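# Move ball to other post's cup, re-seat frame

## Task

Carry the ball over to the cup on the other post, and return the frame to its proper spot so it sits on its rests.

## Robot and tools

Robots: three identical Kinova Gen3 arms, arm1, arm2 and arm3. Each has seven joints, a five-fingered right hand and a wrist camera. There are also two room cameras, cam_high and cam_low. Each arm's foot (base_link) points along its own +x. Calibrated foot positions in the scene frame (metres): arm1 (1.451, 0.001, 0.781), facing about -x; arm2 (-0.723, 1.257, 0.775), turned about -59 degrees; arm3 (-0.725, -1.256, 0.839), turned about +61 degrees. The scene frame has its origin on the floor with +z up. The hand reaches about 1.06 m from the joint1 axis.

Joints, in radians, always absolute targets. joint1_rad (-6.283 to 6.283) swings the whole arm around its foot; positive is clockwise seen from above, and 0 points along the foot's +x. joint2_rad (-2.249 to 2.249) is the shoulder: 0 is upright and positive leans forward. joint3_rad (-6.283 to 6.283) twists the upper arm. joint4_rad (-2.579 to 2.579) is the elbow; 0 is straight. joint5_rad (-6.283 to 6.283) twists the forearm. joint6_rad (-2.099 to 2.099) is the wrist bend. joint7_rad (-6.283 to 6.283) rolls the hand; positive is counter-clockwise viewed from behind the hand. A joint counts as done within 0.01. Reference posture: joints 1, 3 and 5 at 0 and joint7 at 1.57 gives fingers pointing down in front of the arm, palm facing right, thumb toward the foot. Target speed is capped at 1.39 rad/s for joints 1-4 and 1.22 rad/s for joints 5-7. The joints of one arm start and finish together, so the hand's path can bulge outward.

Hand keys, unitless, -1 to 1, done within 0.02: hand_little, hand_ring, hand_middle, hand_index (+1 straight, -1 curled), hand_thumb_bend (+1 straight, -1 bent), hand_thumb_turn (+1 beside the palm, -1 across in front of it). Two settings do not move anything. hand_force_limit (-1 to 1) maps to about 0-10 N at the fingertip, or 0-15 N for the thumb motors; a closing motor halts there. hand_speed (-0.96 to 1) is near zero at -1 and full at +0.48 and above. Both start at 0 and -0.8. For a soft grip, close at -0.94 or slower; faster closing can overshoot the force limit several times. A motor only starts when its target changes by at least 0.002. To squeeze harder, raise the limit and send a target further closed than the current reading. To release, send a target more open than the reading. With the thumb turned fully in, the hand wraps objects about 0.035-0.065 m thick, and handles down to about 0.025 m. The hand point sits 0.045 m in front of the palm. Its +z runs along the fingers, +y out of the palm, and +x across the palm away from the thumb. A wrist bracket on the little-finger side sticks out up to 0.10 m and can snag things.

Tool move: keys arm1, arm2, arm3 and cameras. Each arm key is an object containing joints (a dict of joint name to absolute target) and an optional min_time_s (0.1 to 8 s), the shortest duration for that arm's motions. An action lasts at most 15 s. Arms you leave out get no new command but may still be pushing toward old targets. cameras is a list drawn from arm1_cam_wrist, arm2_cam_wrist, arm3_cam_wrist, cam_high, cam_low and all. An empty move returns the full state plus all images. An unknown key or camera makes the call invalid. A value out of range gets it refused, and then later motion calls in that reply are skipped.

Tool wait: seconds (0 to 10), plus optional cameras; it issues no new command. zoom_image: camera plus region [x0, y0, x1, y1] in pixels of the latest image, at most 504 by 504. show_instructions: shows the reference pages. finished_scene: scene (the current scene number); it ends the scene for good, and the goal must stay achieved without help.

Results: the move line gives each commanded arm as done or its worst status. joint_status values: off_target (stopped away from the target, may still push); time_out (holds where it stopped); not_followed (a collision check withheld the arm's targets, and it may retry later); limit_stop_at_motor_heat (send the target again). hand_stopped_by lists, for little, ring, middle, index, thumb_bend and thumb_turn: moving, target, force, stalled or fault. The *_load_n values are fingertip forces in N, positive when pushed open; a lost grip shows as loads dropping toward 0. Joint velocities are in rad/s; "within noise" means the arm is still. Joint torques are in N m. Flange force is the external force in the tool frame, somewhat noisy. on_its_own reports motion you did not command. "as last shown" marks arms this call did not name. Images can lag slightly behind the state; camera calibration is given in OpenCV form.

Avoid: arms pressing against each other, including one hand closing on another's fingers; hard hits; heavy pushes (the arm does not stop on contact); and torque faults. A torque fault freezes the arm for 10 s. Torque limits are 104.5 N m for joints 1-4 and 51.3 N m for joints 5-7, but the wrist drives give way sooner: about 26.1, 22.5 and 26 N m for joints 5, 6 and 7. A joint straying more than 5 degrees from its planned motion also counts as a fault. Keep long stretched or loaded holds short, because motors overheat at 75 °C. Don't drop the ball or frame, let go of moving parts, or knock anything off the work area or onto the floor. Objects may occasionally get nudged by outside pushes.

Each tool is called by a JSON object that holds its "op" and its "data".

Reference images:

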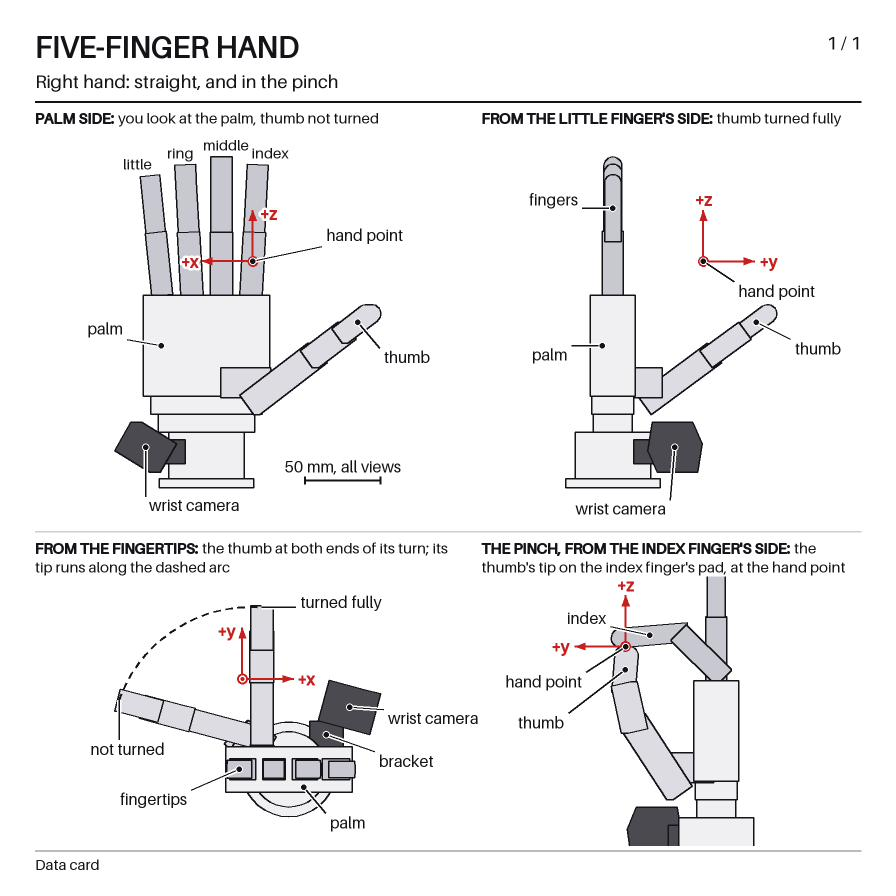

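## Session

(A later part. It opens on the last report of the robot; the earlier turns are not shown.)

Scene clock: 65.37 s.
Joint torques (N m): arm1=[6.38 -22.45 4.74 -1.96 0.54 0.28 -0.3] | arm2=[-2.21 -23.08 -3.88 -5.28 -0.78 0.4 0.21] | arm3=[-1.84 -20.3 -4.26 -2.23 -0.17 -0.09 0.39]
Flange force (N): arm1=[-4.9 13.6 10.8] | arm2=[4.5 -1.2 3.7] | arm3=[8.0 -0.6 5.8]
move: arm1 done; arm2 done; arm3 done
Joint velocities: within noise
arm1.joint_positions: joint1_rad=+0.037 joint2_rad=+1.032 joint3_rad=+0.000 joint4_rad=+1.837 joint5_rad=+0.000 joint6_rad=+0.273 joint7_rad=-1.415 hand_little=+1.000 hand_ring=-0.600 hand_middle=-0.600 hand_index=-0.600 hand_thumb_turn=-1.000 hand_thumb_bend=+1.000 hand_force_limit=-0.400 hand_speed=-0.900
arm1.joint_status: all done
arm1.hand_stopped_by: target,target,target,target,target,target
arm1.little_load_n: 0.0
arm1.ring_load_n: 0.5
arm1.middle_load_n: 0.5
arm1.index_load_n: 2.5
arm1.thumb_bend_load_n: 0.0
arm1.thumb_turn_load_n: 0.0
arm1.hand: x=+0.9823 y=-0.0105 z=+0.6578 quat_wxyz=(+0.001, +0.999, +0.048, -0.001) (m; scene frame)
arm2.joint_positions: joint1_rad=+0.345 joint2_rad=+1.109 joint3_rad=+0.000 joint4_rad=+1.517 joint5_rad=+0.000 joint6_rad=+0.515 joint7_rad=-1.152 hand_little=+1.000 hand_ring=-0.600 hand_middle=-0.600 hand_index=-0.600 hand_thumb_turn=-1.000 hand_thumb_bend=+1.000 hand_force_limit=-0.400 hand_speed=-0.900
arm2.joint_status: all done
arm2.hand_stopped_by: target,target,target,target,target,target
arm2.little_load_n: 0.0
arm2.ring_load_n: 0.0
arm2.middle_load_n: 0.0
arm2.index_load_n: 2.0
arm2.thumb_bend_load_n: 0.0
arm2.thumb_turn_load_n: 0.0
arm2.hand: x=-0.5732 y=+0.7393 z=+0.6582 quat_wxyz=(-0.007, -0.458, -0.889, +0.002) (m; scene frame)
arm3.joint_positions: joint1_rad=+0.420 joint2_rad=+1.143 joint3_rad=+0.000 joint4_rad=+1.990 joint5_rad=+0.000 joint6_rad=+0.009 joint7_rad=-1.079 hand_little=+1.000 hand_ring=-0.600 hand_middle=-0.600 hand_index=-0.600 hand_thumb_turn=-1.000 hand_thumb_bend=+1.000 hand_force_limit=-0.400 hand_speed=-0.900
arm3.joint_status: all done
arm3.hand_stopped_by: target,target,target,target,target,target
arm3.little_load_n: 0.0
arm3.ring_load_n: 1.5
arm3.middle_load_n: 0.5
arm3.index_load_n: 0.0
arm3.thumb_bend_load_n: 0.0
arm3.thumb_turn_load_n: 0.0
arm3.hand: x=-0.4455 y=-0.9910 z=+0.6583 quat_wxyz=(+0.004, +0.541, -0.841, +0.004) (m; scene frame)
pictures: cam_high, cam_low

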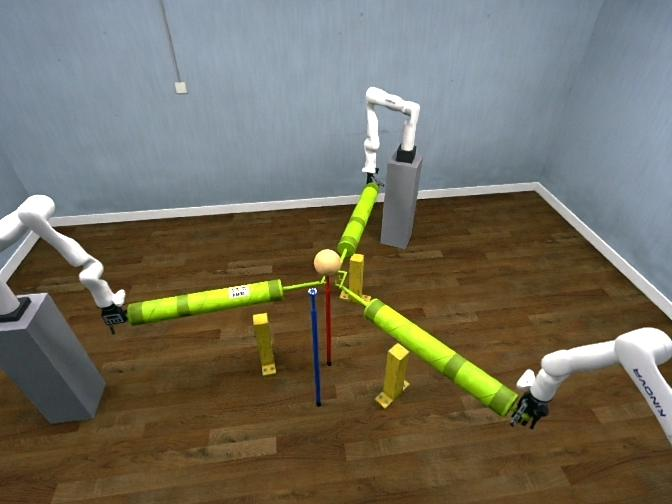

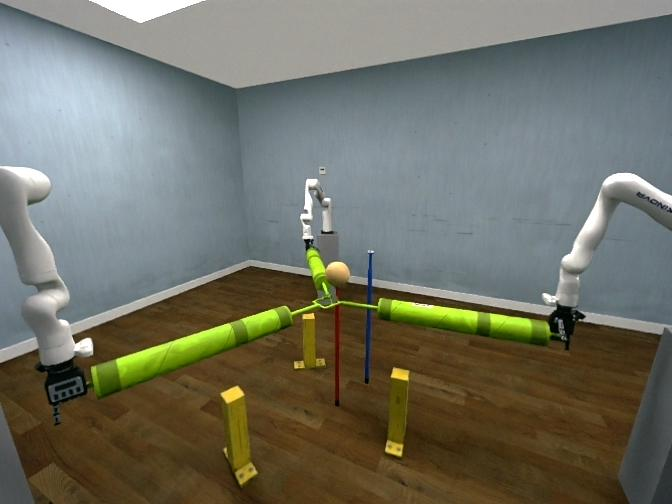

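{"op": "zoom_image", "data": {"camera": "cam_high", "region": [310, 260, 350, 292]}}

{"op": "zoom_image", "data": {"camera": "cam_low", "region": [308, 285, 348, 317]}}

Scaled by 12.600.

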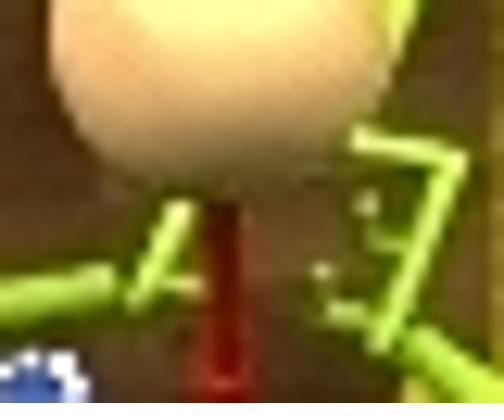

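Scaled by 12.600.

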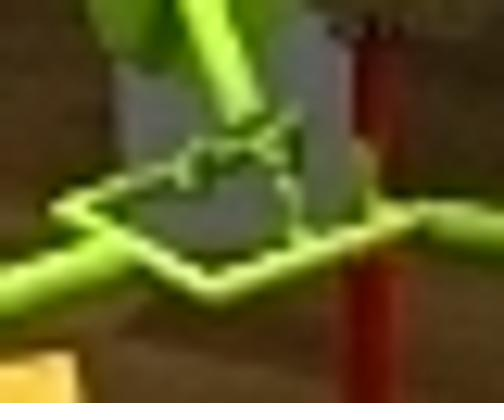

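{"op": "move", "data": {"arm1": {"joints":{"joint1_rad":0.1057,"joint2_rad":1.0193,"joint4_rad":1.9073,"joint6_rad":0.2150,"joint7_rad":-1.3461},"min_time_s":2}, "arm2": {"joints":{"joint1_rad":0.2859,"joint2_rad":1.0833,"joint4_rad":1.6089,"joint6_rad":0.4494,"joint7_rad":-1.2112},"min_time_s":2}, "arm3": {"joints":{"joint1_rad":0.4027,"joint2_rad":1.1478,"joint4_rad":1.8722,"joint6_rad":0.1216,"joint7_rad":-1.0962},"min_time_s":2}, "cameras": ["cam_high","cam_low"]}}

{"op": "zoom_image", "data": {"camera": "cam_high", "region": [308, 262, 348, 302]}}

{"op": "zoom_image", "data": {"camera": "cam_low", "region": [312, 275, 362, 315]}}

Scene clock: 72.53 s.
Joint torques (N m): arm1=[1.5 -21.55 -1 -1.39 -0.15 0.35 -0.15] | arm2=[0.36 -22.12 -0.98 -4.82 -0.29 0.37 0.12] | arm3=[0.55 -21.21 -0.75 -3.19 -0.01 -0.1 0.46]
Flange force (N): arm1=[-3.0 3.1 10.6] | arm2=[3.1 3.0 3.3] | arm3=[4.6 4.9 5.3]
move: arm1 done; arm2 done; arm3 done
Joint velocities: within noise
arm1.joint_positions: joint1_rad=+0.106 joint2_rad=+1.019 joint3_rad=+0.000 joint4_rad=+1.907 joint5_rad=+0.000 joint6_rad=+0.215 joint7_rad=-1.346 hand_little=+1.000 hand_ring=-0.600 hand_middle=-0.600 hand_index=-0.600 hand_thumb_turn=-1.000 hand_thumb_bend=+1.000 hand_force_limit=-0.400 hand_speed=-0.900
arm1.joint_status: all done
arm1.hand_stopped_by: target,target,target,target,target,target
arm1.little_load_n: 0.0
arm1.ring_load_n: 0.5
arm1.middle_load_n: 0.0
arm1.index_load_n: 1.5
arm1.thumb_bend_load_n: -0.5
arm1.thumb_turn_load_n: 0.0
arm1.hand: x=+1.0071 y=+0.0174 z=+0.6578 quat_wxyz=(+0.001, +0.999, +0.048, -0.001) (m; scene frame)
arm2.joint_positions: joint1_rad=+0.286 joint2_rad=+1.083 joint3_rad=+0.000 joint4_rad=+1.609 joint5_rad=+0.000 joint6_rad=+0.449 joint7_rad=-1.211 hand_little=+1.000 hand_ring=-0.600 hand_middle=-0.600 hand_index=-0.600 hand_thumb_turn=-1.000 hand_thumb_bend=+1.000 hand_force_limit=-0.400 hand_speed=-0.900
arm2.joint_status: all done
arm2.hand_stopped_by: target,target,target,target,target,target
arm2.little_load_n: 0.0
arm2.ring_load_n: 0.0
arm2.middle_load_n: 0.0
arm2.index_load_n: 2.0
arm2.thumb_bend_load_n: 0.0
arm2.thumb_turn_load_n: -0.5
arm2.hand: x=-0.5480 y=+0.7676 z=+0.6583 quat_wxyz=(-0.007, -0.458, -0.889, +0.002) (m; scene frame)
arm3.joint_positions: joint1_rad=+0.403 joint2_rad=+1.148 joint3_rad=+0.000 joint4_rad=+1.872 joint5_rad=+0.000 joint6_rad=+0.122 joint7_rad=-1.096 hand_little=+1.000 hand_ring=-0.600 hand_middle=-0.600 hand_index=-0.600 hand_thumb_turn=-1.000 hand_thumb_bend=+1.000 hand_force_limit=-0.400 hand_speed=-0.900
arm3.joint_status: all done
arm3.hand_stopped_by: target,target,target,target,target,target
arm3.little_load_n: 0.0
arm3.ring_load_n: 1.0
arm3.middle_load_n: 0.0
arm3.index_load_n: 0.5
arm3.thumb_bend_load_n: 0.0
arm3.thumb_turn_load_n: 0.0
arm3.hand: x=-0.4209 y=-0.9628 z=+0.6583 quat_wxyz=(+0.004, +0.541, -0.841, +0.004) (m; scene frame)
pictures: cam_high, cam_low

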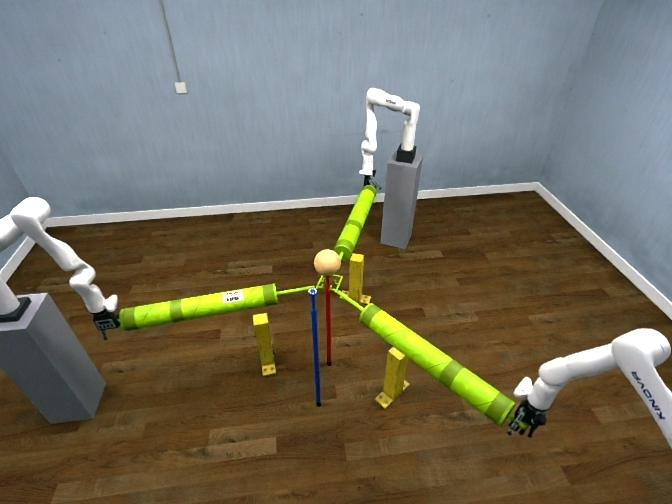

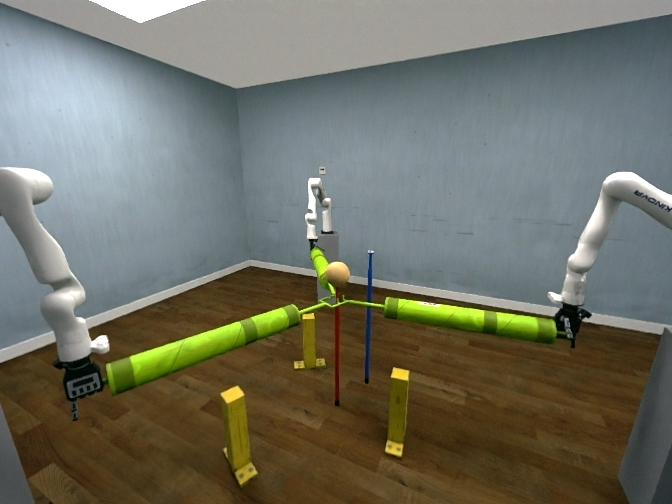

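Scaled by 12.600.

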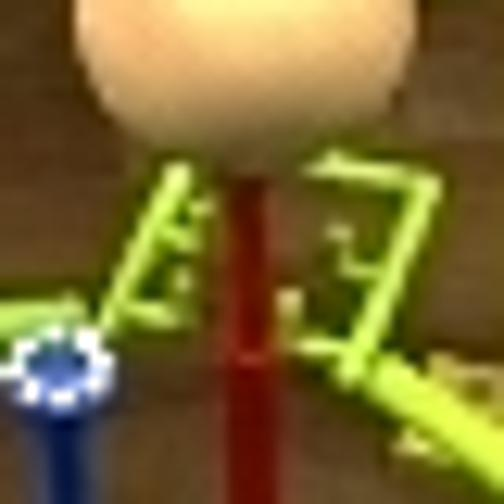

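Scaled by 10.080.

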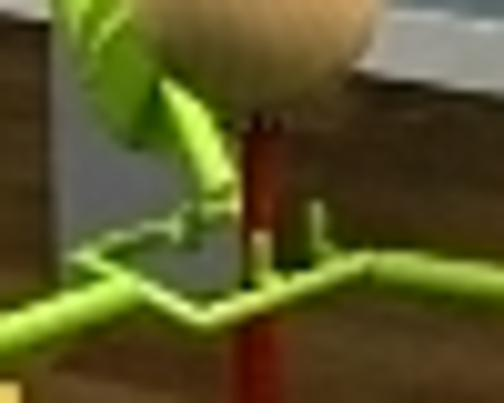

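{"op": "move", "data": {"arm1": {"joints":{"joint1_rad":0.1183,"joint2_rad":0.9151,"joint4_rad":1.9363,"joint6_rad":0.2902,"joint7_rad":-1.3335},"min_time_s":2}, "arm2": {"joints":{"joint1_rad":0.2770,"joint2_rad":0.9905,"joint4_rad":1.6440,"joint6_rad":0.5071,"joint7_rad":-1.2201},"min_time_s":2}, "arm3": {"joints":{"joint1_rad":0.3985,"joint2_rad":1.0461,"joint4_rad":1.8948,"joint6_rad":0.2007,"joint7_rad":-1.1004},"min_time_s":2}, "cameras": ["cam_high","cam_low"]}}

{"op": "zoom_image", "data": {"camera": "cam_high", "region": [308, 254, 348, 294]}}

{"op": "zoom_image", "data": {"camera": "cam_low", "region": [316, 268, 356, 308]}}

Scene clock: 76.53 s.
Joint torques (N m): arm1=[1.79 -21.2 -0.58 -2.39 -0.11 0.19 -0.15] | arm2=[0.07 -22.36 -1.46 -6.47 -0.39 -0.31 0.04] | arm3=[0.09 -20.97 -1.38 -3.93 -0.07 -0.08 0.45]
Flange force (N): arm1=[-3.1 3.8 10.5] | arm2=[4.9 3.0 3.6] | arm3=[5.0 4.1 5.9]
move: arm1 done; arm2 done; arm3 done
Joint velocities: within noise
arm1.joint_positions: joint1_rad=+0.118 joint2_rad=+0.915 joint3_rad=+0.000 joint4_rad=+1.936 joint5_rad=+0.000 joint6_rad=+0.290 joint7_rad=-1.333 hand_little=+1.000 hand_ring=-0.600 hand_middle=-0.600 hand_index=-0.600 hand_thumb_turn=-1.000 hand_thumb_bend=+1.000 hand_force_limit=-0.400 hand_speed=-0.900
arm1.joint_status: all done
arm1.hand_stopped_by: target,target,target,target,target,target
arm1.little_load_n: 0.0
arm1.ring_load_n: 1.0
arm1.middle_load_n: 0.0
arm1.index_load_n: 1.5
arm1.thumb_bend_load_n: 0.0
arm1.thumb_turn_load_n: 0.0
arm1.hand: x=+1.0102 y=+0.0224 z=+0.6997 quat_wxyz=(+0.001, +0.999, +0.048, -0.001) (m; scene frame)
arm2.joint_positions: joint1_rad=+0.277 joint2_rad=+0.990 joint3_rad=+0.000 joint4_rad=+1.644 joint5_rad=+0.000 joint6_rad=+0.507 joint7_rad=-1.220 hand_little=+1.000 hand_ring=-0.600 hand_middle=-0.600 hand_index=-0.600 hand_thumb_turn=-1.000 hand_thumb_bend=+1.000 hand_force_limit=-0.400 hand_speed=-0.900
arm2.joint_status: all done
arm2.hand_stopped_by: target,target,target,target,target,target
arm2.little_load_n: 0.0
arm2.ring_load_n: 0.0
arm2.middle_load_n: 0.0
arm2.index_load_n: 1.5
arm2.thumb_bend_load_n: 0.0
arm2.thumb_turn_load_n: 0.0
arm2.hand: x=-0.5450 y=+0.7726 z=+0.7002 quat_wxyz=(-0.007, -0.458, -0.889, +0.002) (m; scene frame)
arm3.joint_positions: joint1_rad=+0.399 joint2_rad=+1.046 joint3_rad=+0.000 joint4_rad=+1.895 joint5_rad=+0.000 joint6_rad=+0.201 joint7_rad=-1.100 hand_little=+1.000 hand_ring=-0.600 hand_middle=-0.600 hand_index=-0.600 hand_thumb_turn=-1.000 hand_thumb_bend=+1.000 hand_force_limit=-0.400 hand_speed=-0.900
arm3.joint_status: all done
arm3.hand_stopped_by: target,target,target,target,target,target
arm3.little_load_n: 0.0
arm3.ring_load_n: 1.0
arm3.middle_load_n: 0.0
arm3.index_load_n: 0.5
arm3.thumb_bend_load_n: 0.0
arm3.thumb_turn_load_n: 0.0
arm3.hand: x=-0.4179 y=-0.9578 z=+0.7003 quat_wxyz=(+0.004, +0.541, -0.841, +0.004) (m; scene frame)
pictures: cam_high, cam_low

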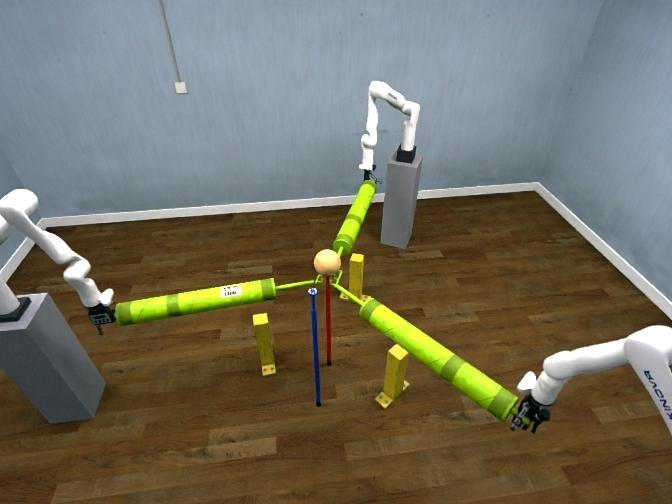

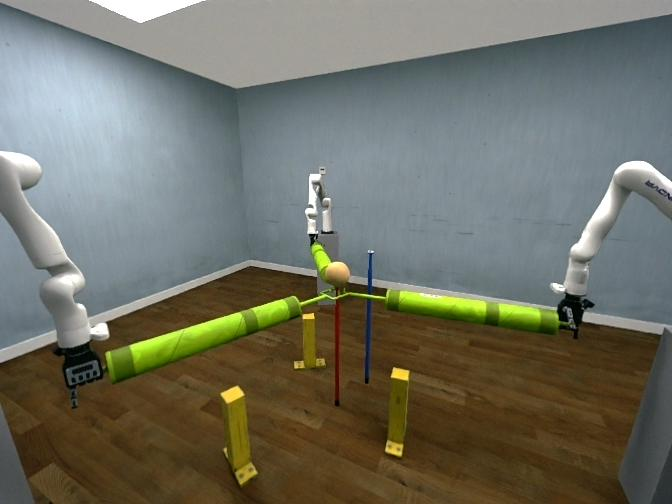

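Scaled by 12.600.

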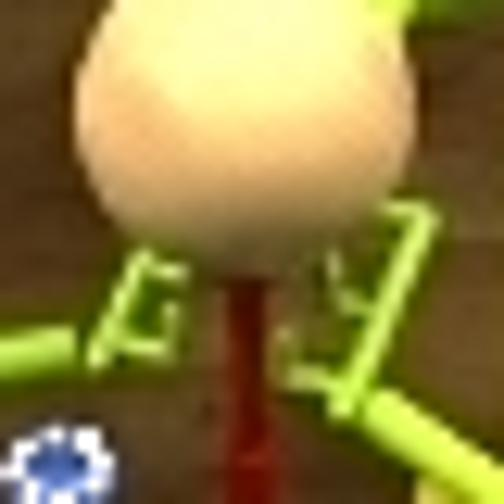

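Scaled by 12.600.

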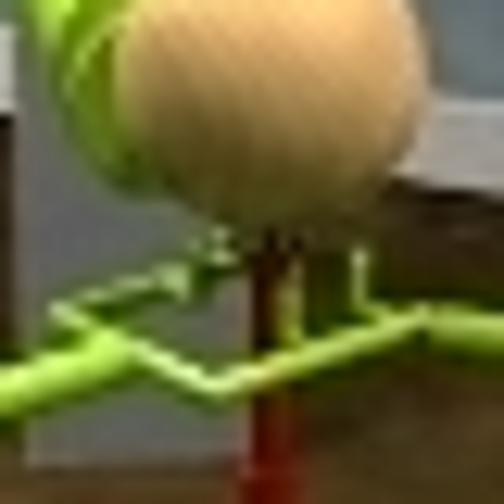

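{"op": "move", "data": {"arm1": {"joints":{"joint1_rad":0.1183,"joint2_rad":0.7718,"joint4_rad":1.9434,"joint6_rad":0.4264,"joint7_rad":-1.3335},"min_time_s":3.5}, "arm2": {"joints":{"joint1_rad":0.2761,"joint2_rad":0.8705,"joint4_rad":1.6480,"joint6_rad":0.6232,"joint7_rad":-1.2210},"min_time_s":3.5}, "arm3": {"joints":{"joint1_rad":0.3995,"joint2_rad":0.8992,"joint4_rad":1.9291,"joint6_rad":0.3133,"joint7_rad":-1.0994},"min_time_s":3.5}, "cameras": ["cam_high","cam_low"]}}

{"op": "zoom_image", "data": {"camera": "cam_high", "region": [300, 230, 360, 290]}}

{"op": "zoom_image", "data": {"camera": "cam_low", "region": [310, 240, 380, 310]}}

Scene clock: 81.50 s.
Joint torques (N m): arm1=[2.52 -21.05 0.18 -3.81 0.1 0.21 -0.16] | arm2=[-0.76 -22.61 -2.39 -7.66 -0.7 -0.3 0.08] | arm3=[0.51 -20.04 -0.93 -3.61 -0.01 0.7 0.49]
Flange force (N): arm1=[-4.2 5.3 11.6] | arm2=[5.4 1.5 6.0] | arm3=[2.2 3.9 8.2]
move: arm1 done; arm2 done; arm3 done
Joint velocities: within noise
arm1.joint_positions: joint1_rad=+0.118 joint2_rad=+0.772 joint3_rad=+0.000 joint4_rad=+1.943 joint5_rad=+0.000 joint6_rad=+0.426 joint7_rad=-1.333 hand_little=+1.000 hand_ring=-0.600 hand_middle=-0.600 hand_index=-0.600 hand_thumb_turn=-1.000 hand_thumb_bend=+1.000 hand_force_limit=-0.400 hand_speed=-0.900
arm1.joint_status: all done
arm1.hand_stopped_by: target,target,target,target,target,target
arm1.little_load_n: 0.0
arm1.ring_load_n: 2.0
arm1.middle_load_n: 0.5
arm1.index_load_n: 0.5
arm1.thumb_bend_load_n: 0.0
arm1.thumb_turn_load_n: 0.0
arm1.hand: x=+1.0102 y=+0.0225 z=+0.7598 quat_wxyz=(+0.001, +0.999, +0.048, -0.001) (m; scene frame)
arm2.joint_positions: joint1_rad=+0.276 joint2_rad=+0.871 joint3_rad=+0.000 joint4_rad=+1.648 joint5_rad=+0.000 joint6_rad=+0.623 joint7_rad=-1.221 hand_little=+1.000 hand_ring=-0.600 hand_middle=-0.600 hand_index=-0.600 hand_thumb_turn=-1.000 hand_thumb_bend=+1.000 hand_force_limit=-0.400 hand_speed=-0.900
arm2.joint_status: all done
arm2.hand_stopped_by: target,target,target,target,target,target
arm2.little_load_n: 0.0
arm2.ring_load_n: 0.0
arm2.middle_load_n: 0.0
arm2.index_load_n: 2.0
arm2.thumb_bend_load_n: 0.0
arm2.thumb_turn_load_n: 0.0
arm2.hand: x=-0.5451 y=+0.7727 z=+0.7602 quat_wxyz=(-0.007, -0.458, -0.889, +0.002) (m; scene frame)
arm3.joint_positions: joint1_rad=+0.399 joint2_rad=+0.899 joint3_rad=+0.000 joint4_rad=+1.929 joint5_rad=+0.000 joint6_rad=+0.313 joint7_rad=-1.099 hand_little=+1.000 hand_ring=-0.600 hand_middle=-0.600 hand_index=-0.600 hand_thumb_turn=-1.000 hand_thumb_bend=+1.000 hand_force_limit=-0.400 hand_speed=-0.900
arm3.joint_status: all done
arm3.hand_stopped_by: target,target,target,target,target,target
arm3.little_load_n: 0.0
arm3.ring_load_n: 1.0
arm3.middle_load_n: 0.5
arm3.index_load_n: 0.5
arm3.thumb_bend_load_n: 0.0
arm3.thumb_turn_load_n: 0.0
arm3.hand: x=-0.4179 y=-0.9579 z=+0.7603 quat_wxyz=(+0.004, +0.541, -0.841, +0.004) (m; scene frame)
pictures: cam_high, cam_low

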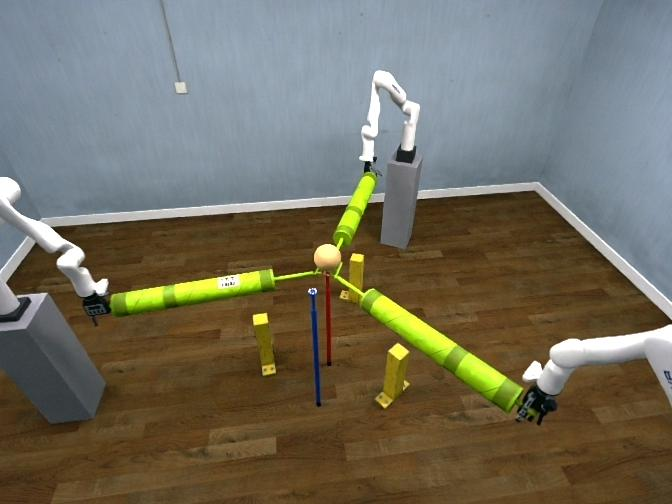

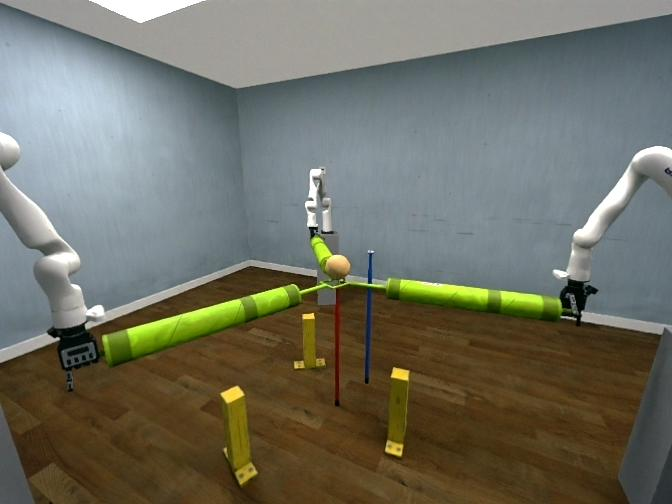

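Scaled by 8.400.

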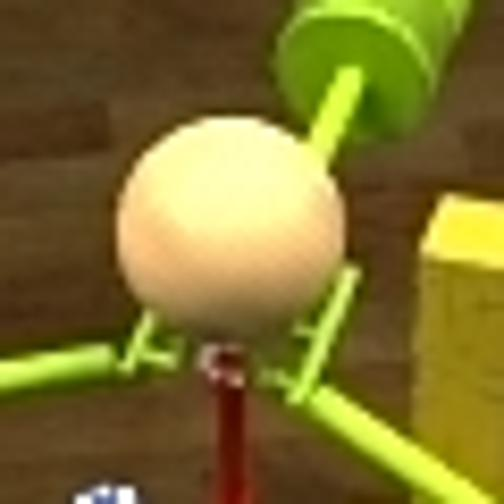

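Scaled by 7.200.

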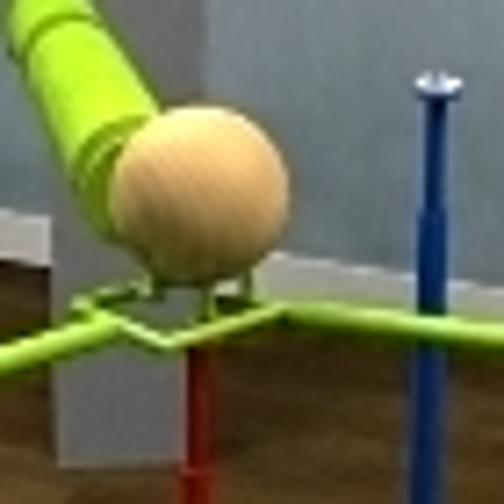

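{"op": "move", "data": {"arm1": {"joints":{"joint1_rad":0.2698,"joint2_rad":0.6557,"joint4_rad":1.9370,"joint6_rad":0.5489,"joint7_rad":-1.182},"min_time_s":2.5}, "arm2": {"joints":{"joint1_rad":0.1968,"joint2_rad":0.6967,"joint4_rad":1.8279,"joint6_rad":0.6170,"joint7_rad":-1.3003},"min_time_s":2.5}, "arm3": {"joints":{"joint1_rad":0.3266,"joint2_rad":0.8406,"joint4_rad":1.7464,"joint6_rad":0.5546,"joint7_rad":-1.1723},"min_time_s":2.5}, "cameras": ["cam_low"]}}

{"op": "move", "data": {"arm1": {"joints":{"joint1_rad":0.4191,"joint2_rad":0.5628,"joint4_rad":1.8791,"joint6_rad":0.6996,"joint7_rad":-1.0327},"min_time_s":2.5}, "arm2": {"joints":{"joint1_rad":0.0987,"joint2_rad":0.5212,"joint4_rad":1.9594,"joint6_rad":0.6610,"joint7_rad":-1.3984},"min_time_s":2.5}, "arm3": {"joints":{"joint1_rad":0.2701,"joint2_rad":0.8271,"joint4_rad":1.5222,"joint6_rad":0.7923,"joint7_rad":-1.2288},"min_time_s":2.5}, "cameras": ["cam_low"]}}

{"op": "move", "data": {"arm1": {"joints":{"joint1_rad":0.5621,"joint2_rad":0.5026,"joint4_rad":1.7719,"joint6_rad":0.8671,"joint7_rad":-0.8897},"min_time_s":2.5}, "arm2": {"joints":{"joint1_rad":-0.0248,"joint2_rad":0.3445,"joint4_rad":2.0420,"joint6_rad":0.7551,"joint7_rad":-1.5219},"min_time_s":2.5}, "arm3": {"joints":{"joint1_rad":0.2243,"joint2_rad":0.8599,"joint4_rad":1.2437,"joint6_rad":1.0380,"joint7_rad":-1.2746},"min_time_s":2.5}, "cameras": ["cam_high","cam_low"]}}

{"op": "zoom_image", "data": {"camera": "cam_high", "region": [290, 230, 370, 310]}}

{"op": "zoom_image", "data": {"camera": "cam_low", "region": [320, 220, 400, 280]}}

Scene clock: 86.67 s.
Joint torques (N m): arm1=[1.35 -20.21 -1.11 -4.73 -0.41 0.19 -0.21] | arm2=[0.11 -19.46 -1.46 -6.54 -0.33 0.3 0.11] | arm3=[0.85 -22.38 -0.61 -7.22 0.02 -0.09 0.43]
Flange force (N): arm1=[-4.8 1.3 11.0] | arm2=[2.7 2.0 6.6] | arm3=[4.1 5.0 8.8]
move: arm1 done; arm2 done; arm3 done
Joint velocities: within noise
arm1.joint_positions: joint1_rad=+0.270 joint2_rad=+0.656 joint3_rad=+0.000 joint4_rad=+1.937 joint5_rad=+0.000 joint6_rad=+0.549 joint7_rad=-1.182 hand_little=+1.000 hand_ring=-0.600 hand_middle=-0.600 hand_index=-0.600 hand_thumb_turn=-1.000 hand_thumb_bend=+1.000 hand_force_limit=-0.400 hand_speed=-0.900
arm1.joint_status: all done
arm1.hand_stopped_by: target,target,target,target,target,target
arm1.little_load_n: 0.0
arm1.ring_load_n: 1.0
arm1.middle_load_n: 0.0
arm1.index_load_n: 2.0
arm1.thumb_bend_load_n: 0.0
arm1.thumb_turn_load_n: 0.0
arm1.hand: x=+1.0305 y=+0.0835 z=+0.8096 quat_wxyz=(+0.001, +0.999, +0.048, -0.001) (m; scene frame)
arm2.joint_positions: joint1_rad=+0.197 joint2_rad=+0.697 joint3_rad=+0.000 joint4_rad=+1.828 joint5_rad=+0.000 joint6_rad=+0.617 joint7_rad=-1.300 hand_little=+1.000 hand_ring=-0.600 hand_middle=-0.600 hand_index=-0.600 hand_thumb_turn=-1.000 hand_thumb_bend=+1.000 hand_force_limit=-0.400 hand_speed=-0.900
arm2.joint_status: all done
arm2.hand_stopped_by: target,target,target,target,target,target
arm2.little_load_n: 0.0
arm2.ring_load_n: 0.0
arm2.middle_load_n: 0.0
arm2.index_load_n: 2.0
arm2.thumb_bend_load_n: 0.0
arm2.thumb_turn_load_n: 0.0
arm2.hand: x=-0.5250 y=+0.8335 z=+0.8103 quat_wxyz=(-0.007, -0.458, -0.889, +0.002) (m; scene frame)
arm3.joint_positions: joint1_rad=+0.327 joint2_rad=+0.841 joint3_rad=+0.000 joint4_rad=+1.746 joint5_rad=+0.000 joint6_rad=+0.555 joint7_rad=-1.172 hand_little=+1.000 hand_ring=-0.600 hand_middle=-0.600 hand_index=-0.600 hand_thumb_turn=-1.000 hand_thumb_bend=+1.000 hand_force_limit=-0.400 hand_speed=-0.900
arm3.joint_status: all done
arm3.hand_stopped_by: target,target,target,target,target,target
arm3.little_load_n: 0.0
arm3.ring_load_n: 2.0
arm3.middle_load_n: 0.5
arm3.index_load_n: 0.5
arm3.thumb_bend_load_n: -0.5
arm3.thumb_turn_load_n: 0.0
arm3.hand: x=-0.3979 y=-0.8968 z=+0.8103 quat_wxyz=(+0.004, +0.541, -0.841, +0.004) (m; scene frame)
pictures: cam_low

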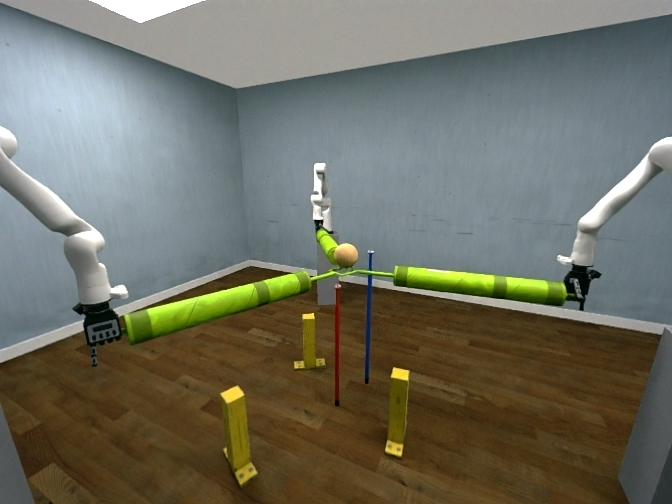

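Scene clock: 89.47 s.
Joint torques (N m): arm1=[1.61 -19.79 -0.91 -5.9 -0.3 0.19 -0.2] | arm2=[0.07 -17.17 -1.58 -7.84 -0.4 -0.26 0.03] | arm3=[0.33 -24.1 -1.14 -9.05 -0.14 -0.07 0.44]
Flange force (N): arm1=[-5.7 0.3 10.2] | arm2=[4.0 1.6 7.3] | arm3=[4.9 3.5 9.3]
move: arm1 done; arm2 done; arm3 done
Joint velocities: within noise
arm1.joint_positions: joint1_rad=+0.419 joint2_rad=+0.563 joint3_rad=+0.000 joint4_rad=+1.879 joint5_rad=+0.000 joint6_rad=+0.700 joint7_rad=-1.033 hand_little=+1.000 hand_ring=-0.600 hand_middle=-0.600 hand_index=-0.600 hand_thumb_turn=-1.000 hand_thumb_bend=+1.000 hand_force_limit=-0.400 hand_speed=-0.900
arm1.joint_status: all done
arm1.hand_stopped_by: target,target,target,target,target,target
arm1.little_load_n: 0.0
arm1.ring_load_n: 1.0
arm1.middle_load_n: 0.0
arm1.index_load_n: 2.0
arm1.thumb_bend_load_n: 0.0
arm1.thumb_turn_load_n: 0.0
arm1.hand: x=+1.0507 y=+0.1435 z=+0.8596 quat_wxyz=(+0.001, +0.999, +0.048, -0.001) (m; scene frame)
arm2.joint_positions: joint1_rad=+0.099 joint2_rad=+0.521 joint3_rad=+0.000 joint4_rad=+1.959 joint5_rad=+0.000 joint6_rad=+0.661 joint7_rad=-1.398 hand_little=+1.000 hand_ring=-0.600 hand_middle=-0.600 hand_index=-0.600 hand_thumb_turn=-1.000 hand_thumb_bend=+1.000 hand_force_limit=-0.400 hand_speed=-0.900
arm2.joint_status: all done
arm2.hand_stopped_by: target,target,target,target,target,target
arm2.little_load_n: 0.0
arm2.ring_load_n: 0.0
arm2.middle_load_n: 0.5
arm2.index_load_n: 2.0
arm2.thumb_bend_load_n: 0.0
arm2.thumb_turn_load_n: 0.0
arm2.hand: x=-0.5051 y=+0.8935 z=+0.8604 quat_wxyz=(-0.007, -0.458, -0.889, +0.002) (m; scene frame)
arm3.joint_positions: joint1_rad=+0.270 joint2_rad=+0.827 joint3_rad=+0.000 joint4_rad=+1.522 joint5_rad=+0.000 joint6_rad=+0.792 joint7_rad=-1.229 hand_little=+1.000 hand_ring=-0.600 hand_middle=-0.600 hand_index=-0.600 hand_thumb_turn=-1.000 hand_thumb_bend=+1.000 hand_force_limit=-0.400 hand_speed=-0.900
arm3.joint_status: all done
arm3.hand_stopped_by: target,target,target,target,target,target
arm3.little_load_n: 0.0
arm3.ring_load_n: 2.0
arm3.middle_load_n: 0.5
arm3.index_load_n: 0.0
arm3.thumb_bend_load_n: 0.0
arm3.thumb_turn_load_n: 0.0
arm3.hand: x=-0.3778 y=-0.8368 z=+0.8604 quat_wxyz=(+0.004, +0.541, -0.841, +0.004) (m; scene frame)
pictures: cam_low

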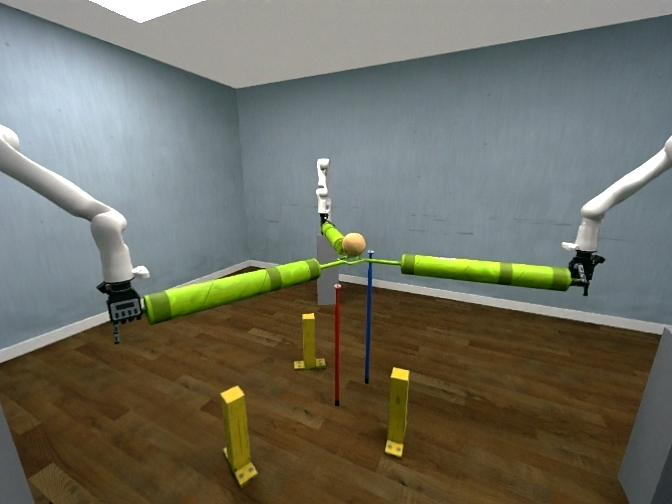

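Scene clock: 92.27 s.
Joint torques (N m): arm1=[1.6 -19.84 -0.94 -7.04 -0.43 0.19 -0.21] | arm2=[0.03 -14.46 -1.67 -8.72 -0.43 -0.28 0.04] | arm3=[0.43 -26.13 -1.07 -10.5 -0.15 -0.08 0.42]
Flange force (N): arm1=[-5.8 -1.3 9.3] | arm2=[4.2 0.3 8.2] | arm3=[5.4 3.4 9.6]
move: arm1 done; arm2 done; arm3 done
Joint velocities: within noise
arm1.joint_positions: joint1_rad=+0.562 joint2_rad=+0.503 joint3_rad=+0.000 joint4_rad=+1.772 joint5_rad=+0.000 joint6_rad=+0.867 joint7_rad=-0.890 hand_little=+1.000 hand_ring=-0.600 hand_middle=-0.600 hand_index=-0.600 hand_thumb_turn=-1.000 hand_thumb_bend=+1.000 hand_force_limit=-0.400 hand_speed=-0.900
arm1.joint_status: all done
arm1.hand_stopped_by: target,target,target,target,target,target
arm1.little_load_n: 0.0
arm1.ring_load_n: 1.0
arm1.middle_load_n: 0.5
arm1.index_load_n: 2.5
arm1.thumb_bend_load_n: 0.0
arm1.thumb_turn_load_n: 0.0
arm1.hand: x=+1.0710 y=+0.2035 z=+0.9094 quat_wxyz=(+0.001, +0.999, +0.048, -0.001) (m; scene frame)
arm2.joint_positions: joint1_rad=-0.025 joint2_rad=+0.345 joint3_rad=+0.000 joint4_rad=+2.042 joint5_rad=+0.000 joint6_rad=+0.755 joint7_rad=-1.522 hand_little=+1.000 hand_ring=-0.600 hand_middle=-0.600 hand_index=-0.600 hand_thumb_turn=-1.000 hand_thumb_bend=+1.000 hand_force_limit=-0.400 hand_speed=-0.900
arm2.joint_status: all done
arm2.hand_stopped_by: target,target,target,target,target,target
arm2.little_load_n: 0.0
arm2.ring_load_n: 0.0
arm2.middle_load_n: 0.0
arm2.index_load_n: 2.0
arm2.thumb_bend_load_n: 0.0
arm2.thumb_turn_load_n: 0.0
arm2.hand: x=-0.4850 y=+0.9533 z=+0.9104 quat_wxyz=(-0.007, -0.458, -0.889, +0.002) (m; scene frame)
arm3.joint_positions: joint1_rad=+0.224 joint2_rad=+0.860 joint3_rad=+0.000 joint4_rad=+1.244 joint5_rad=+0.000 joint6_rad=+1.038 joint7_rad=-1.275 hand_little=+1.000 hand_ring=-0.600 hand_middle=-0.600 hand_index=-0.600 hand_thumb_turn=-1.000 hand_thumb_bend=+1.000 hand_force_limit=-0.400 hand_speed=-0.900
arm3.joint_status: all done
arm3.hand_stopped_by: target,target,target,target,target,target
arm3.little_load_n: 0.0
arm3.ring_load_n: 2.0
arm3.middle_load_n: 0.0
arm3.index_load_n: 0.0
arm3.thumb_bend_load_n: 0.0
arm3.thumb_turn_load_n: 0.0
arm3.hand: x=-0.3577 y=-0.7768 z=+0.9105 quat_wxyz=(+0.004, +0.541, -0.841, +0.004) (m; scene frame)
pictures: cam_high, cam_low

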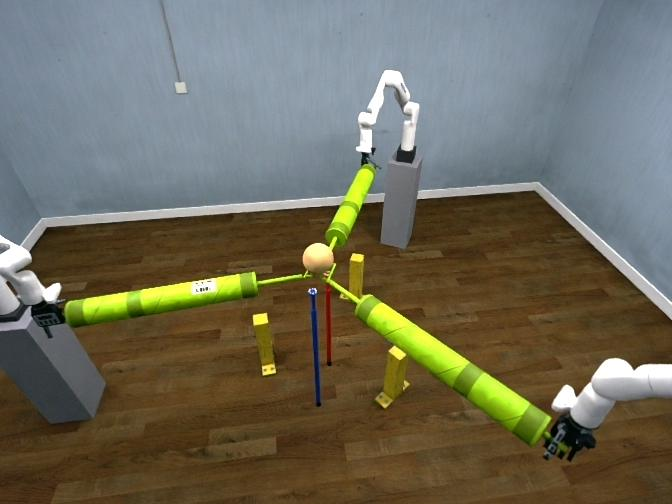

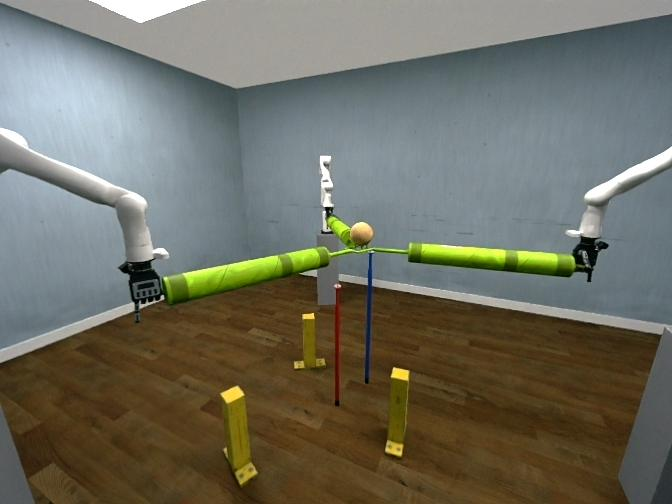

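Scaled by 6.300.

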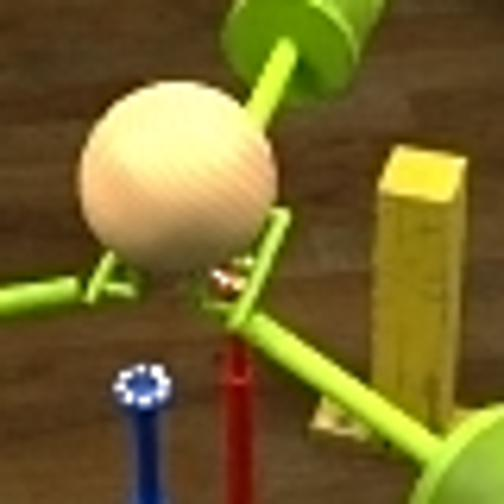

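Scaled by 6.300.

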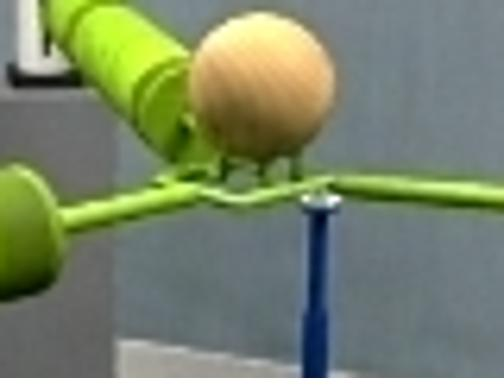

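{"op": "move", "data": {"arm1": {"joints":{"joint1_rad":0.6706,"joint2_rad":0.5405,"joint4_rad":1.7014,"joint6_rad":0.8998,"joint7_rad":-0.7812},"min_time_s":2}, "arm2": {"joints":{"joint1_rad":-0.1472,"joint2_rad":0.2803,"joint4_rad":2.1437,"joint6_rad":0.7176,"joint7_rad":-1.6443},"min_time_s":2}, "arm3": {"joints":{"joint1_rad":0.1900,"joint2_rad":0.9700,"joint4_rad":1.0008,"joint6_rad":1.1708,"joint7_rad":-1.3089},"min_time_s":2}, "cameras": ["cam_high","cam_low"]}}

{"op": "zoom_image", "data": {"camera": "cam_high", "region": [292, 248, 340, 304]}}

{"op": "zoom_image", "data": {"camera": "cam_low", "region": [340, 216, 396, 264]}}

Scene clock: 95.37 s.
Joint torques (N m): arm1=[1.5 -20.8 -0.92 -7.21 -0.47 0.22 -0.22] | arm2=[0.1 -12.95 -1.58 -8.53 -0.39 -0.38 0.07] | arm3=[0.44 -28.25 -1.06 -11.06 -0.17 -0.08 0.42]
Flange force (N): arm1=[-5.6 -2.4 9.2] | arm2=[3.9 -0.2 8.4] | arm3=[6.3 3.3 9.7]
move: arm1 done; arm2 done; arm3 done
Joint velocities: within noise
arm1.joint_positions: joint1_rad=+0.671 joint2_rad=+0.541 joint3_rad=+0.000 joint4_rad=+1.701 joint5_rad=+0.000 joint6_rad=+0.900 joint7_rad=-0.781 hand_little=+1.000 hand_ring=-0.600 hand_middle=-0.600 hand_index=-0.600 hand_thumb_turn=-1.000 hand_thumb_bend=+1.000 hand_force_limit=-0.400 hand_speed=-0.900
arm1.joint_status: all done
arm1.hand_stopped_by: target,target,target,target,target,target
arm1.little_load_n: 0.0
arm1.ring_load_n: 1.0
arm1.middle_load_n: 0.5
arm1.index_load_n: 2.5
arm1.thumb_bend_load_n: 0.0
arm1.thumb_turn_load_n: 0.0
arm1.hand: x=+1.0862 y=+0.2534 z=+0.9093 quat_wxyz=(+0.001, +0.999, +0.048, -0.001) (m; scene frame)
arm2.joint_positions: joint1_rad=-0.147 joint2_rad=+0.280 joint3_rad=+0.000 joint4_rad=+2.144 joint5_rad=+0.000 joint6_rad=+0.718 joint7_rad=-1.644 hand_little=+1.000 hand_ring=-0.600 hand_middle=-0.600 hand_index=-0.600 hand_thumb_turn=-1.000 hand_thumb_bend=+1.000 hand_force_limit=-0.400 hand_speed=-0.900
arm2.joint_status: all done
arm2.hand_stopped_by: target,target,target,target,target,target
arm2.little_load_n: 0.0
arm2.ring_load_n: 0.5
arm2.middle_load_n: 0.0
arm2.index_load_n: 2.0
arm2.thumb_bend_load_n: 0.0
arm2.thumb_turn_load_n: 0.0
arm2.hand: x=-0.4699 y=+1.0032 z=+0.9104 quat_wxyz=(-0.007, -0.458, -0.889, +0.002) (m; scene frame)
arm3.joint_positions: joint1_rad=+0.190 joint2_rad=+0.970 joint3_rad=+0.000 joint4_rad=+1.001 joint5_rad=+0.000 joint6_rad=+1.171 joint7_rad=-1.309 hand_little=+1.000 hand_ring=-0.600 hand_middle=-0.600 hand_index=-0.600 hand_thumb_turn=-1.000 hand_thumb_bend=+1.000 hand_force_limit=-0.400 hand_speed=-0.900
arm3.joint_status: all done
arm3.hand_stopped_by: target,target,target,target,target,target
arm3.little_load_n: 0.0
arm3.ring_load_n: 2.0
arm3.middle_load_n: 0.0
arm3.index_load_n: 0.5
arm3.thumb_bend_load_n: 0.0
arm3.thumb_turn_load_n: 0.0
arm3.hand: x=-0.3427 y=-0.7268 z=+0.9105 quat_wxyz=(+0.004, +0.541, -0.841, +0.004) (m; scene frame)
pictures: cam_high, cam_low

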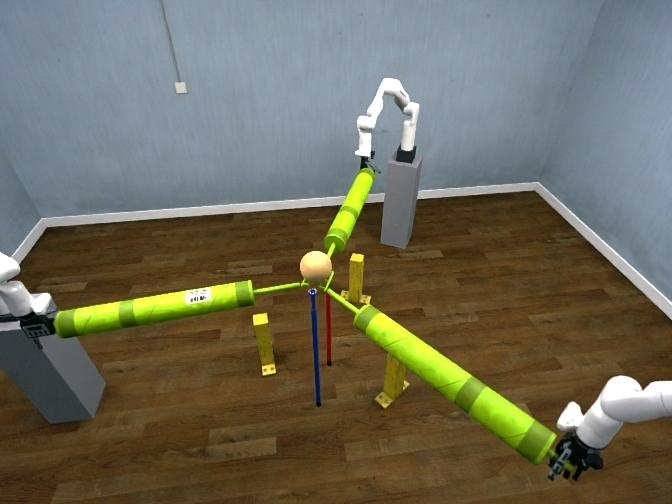

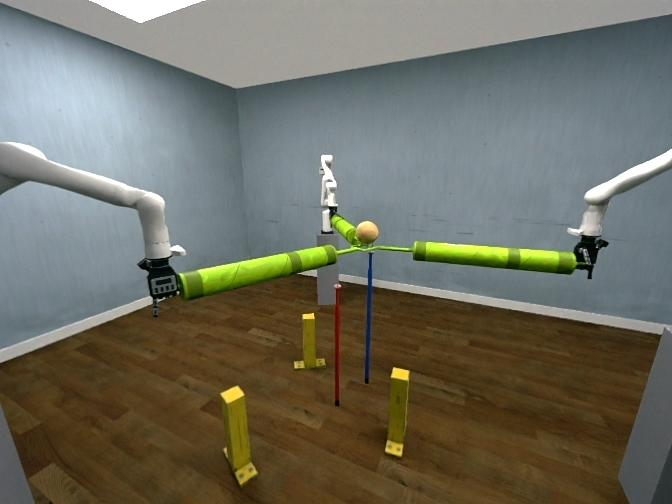

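Scaled by 9.000.

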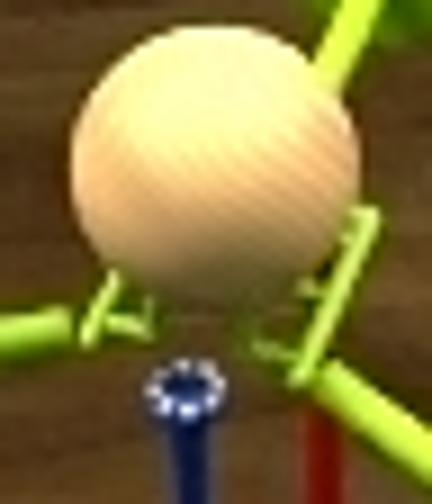

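Scaled by 9.000.

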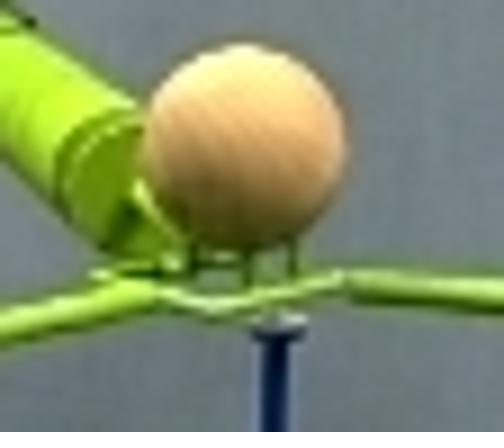

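{"op": "move", "data": {"arm1": {"joints":{"joint1_rad":0.7317,"joint2_rad":0.5426,"joint4_rad":1.6975,"joint6_rad":0.9016,"joint7_rad":-0.7201},"min_time_s":1.5}, "arm2": {"joints":{"joint1_rad":-0.2352,"joint2_rad":0.2712,"joint4_rad":2.1578,"joint6_rad":0.7126,"joint7_rad":-1.7323},"min_time_s":1.5}, "arm3": {"joints":{"joint1_rad":0.1920,"joint2_rad":1.0497,"joint4_rad":0.8239,"joint6_rad":1.2680,"joint7_rad":-1.3069},"min_time_s":1.5}, "cameras": ["cam_high","cam_low"]}}

{"op": "zoom_image", "data": {"camera": "cam_high", "region": [292, 268, 334, 310]}}

{"op": "zoom_image", "data": {"camera": "cam_low", "region": [350, 220, 392, 262]}}

Scene clock: 98.83 s.
Joint torques (N m): arm1=[1.28 -20.75 -1.13 -7.15 -0.59 0.28 -0.23] | arm2=[-0.02 -12.53 -1.81 -8.05 -0.5 -0.1 0.07] | arm3=[0.91 -29.52 -0.73 -11.34 0.07 -0.09 0.44]
Flange force (N): arm1=[-5.1 -3.0 9.2] | arm2=[3.1 -1.0 8.3] | arm3=[6.9 4.2 9.7]
move: arm1 done; arm2 done; arm3 done
Joint velocities: within noise
arm1.joint_positions: joint1_rad=+0.732 joint2_rad=+0.543 joint3_rad=+0.000 joint4_rad=+1.697 joint5_rad=+0.000 joint6_rad=+0.902 joint7_rad=-0.720 hand_little=+1.000 hand_ring=-0.600 hand_middle=-0.600 hand_index=-0.600 hand_thumb_turn=-1.000 hand_thumb_bend=+1.000 hand_force_limit=-0.400 hand_speed=-0.900
arm1.joint_status: all done
arm1.hand_stopped_by: target,target,target,target,target,target
arm1.little_load_n: 0.0
arm1.ring_load_n: 1.0
arm1.middle_load_n: 0.5
arm1.index_load_n: 2.5
arm1.thumb_bend_load_n: 0.0
arm1.thumb_turn_load_n: 0.0
arm1.hand: x=+1.1052 y=+0.2743 z=+0.9093 quat_wxyz=(+0.001, +0.999, +0.048, -0.001) (m; scene frame)
arm2.joint_positions: joint1_rad=-0.235 joint2_rad=+0.271 joint3_rad=+0.000 joint4_rad=+2.158 joint5_rad=+0.000 joint6_rad=+0.713 joint7_rad=-1.732 hand_little=+1.000 hand_ring=-0.600 hand_middle=-0.600 hand_index=-0.600 hand_thumb_turn=-1.000 hand_thumb_bend=+1.000 hand_force_limit=-0.400 hand_speed=-0.900
arm2.joint_status: all done
arm2.hand_stopped_by: target,target,target,target,target,target
arm2.little_load_n: 0.0
arm2.ring_load_n: 0.0
arm2.middle_load_n: 0.0
arm2.index_load_n: 2.0
arm2.thumb_bend_load_n: 0.0
arm2.thumb_turn_load_n: 0.0
arm2.hand: x=-0.4508 y=+1.0241 z=+0.9105 quat_wxyz=(-0.007, -0.458, -0.889, +0.002) (m; scene frame)
arm3.joint_positions: joint1_rad=+0.192 joint2_rad=+1.050 joint3_rad=+0.000 joint4_rad=+0.824 joint5_rad=+0.000 joint6_rad=+1.268 joint7_rad=-1.307 hand_little=+1.000 hand_ring=-0.600 hand_middle=-0.600 hand_index=-0.600 hand_thumb_turn=-1.000 hand_thumb_bend=+1.000 hand_force_limit=-0.400 hand_speed=-0.900
arm3.joint_status: all done
arm3.hand_stopped_by: target,target,target,target,target,target
arm3.little_load_n: 0.0
arm3.ring_load_n: 2.0
arm3.middle_load_n: 0.0
arm3.index_load_n: 0.0
arm3.thumb_bend_load_n: -0.5
arm3.thumb_turn_load_n: 0.0
arm3.hand: x=-0.3237 y=-0.7058 z=+0.9105 quat_wxyz=(+0.004, +0.541, -0.841, +0.004) (m; scene frame)
pictures: cam_high, cam_low

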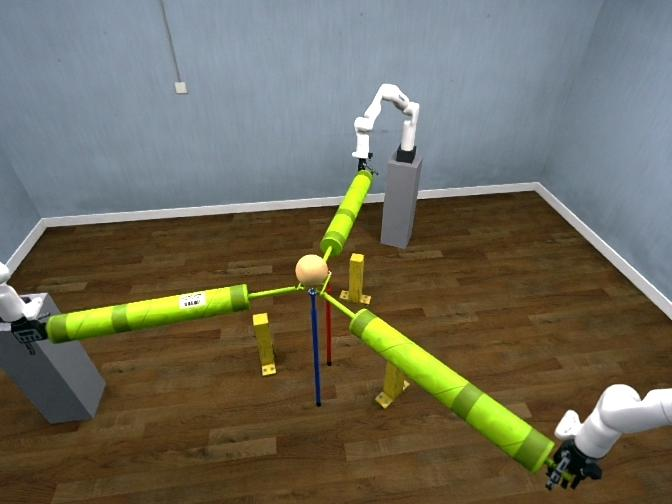

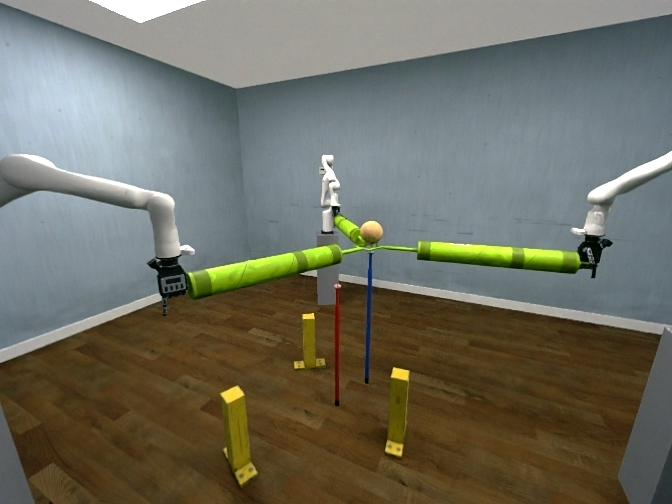

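Scaled by 12.000.

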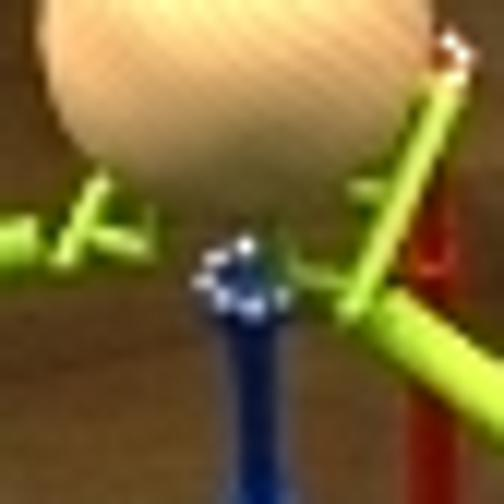

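Scaled by 12.000.

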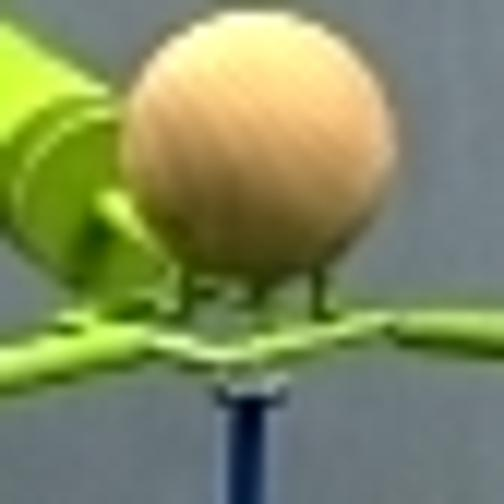

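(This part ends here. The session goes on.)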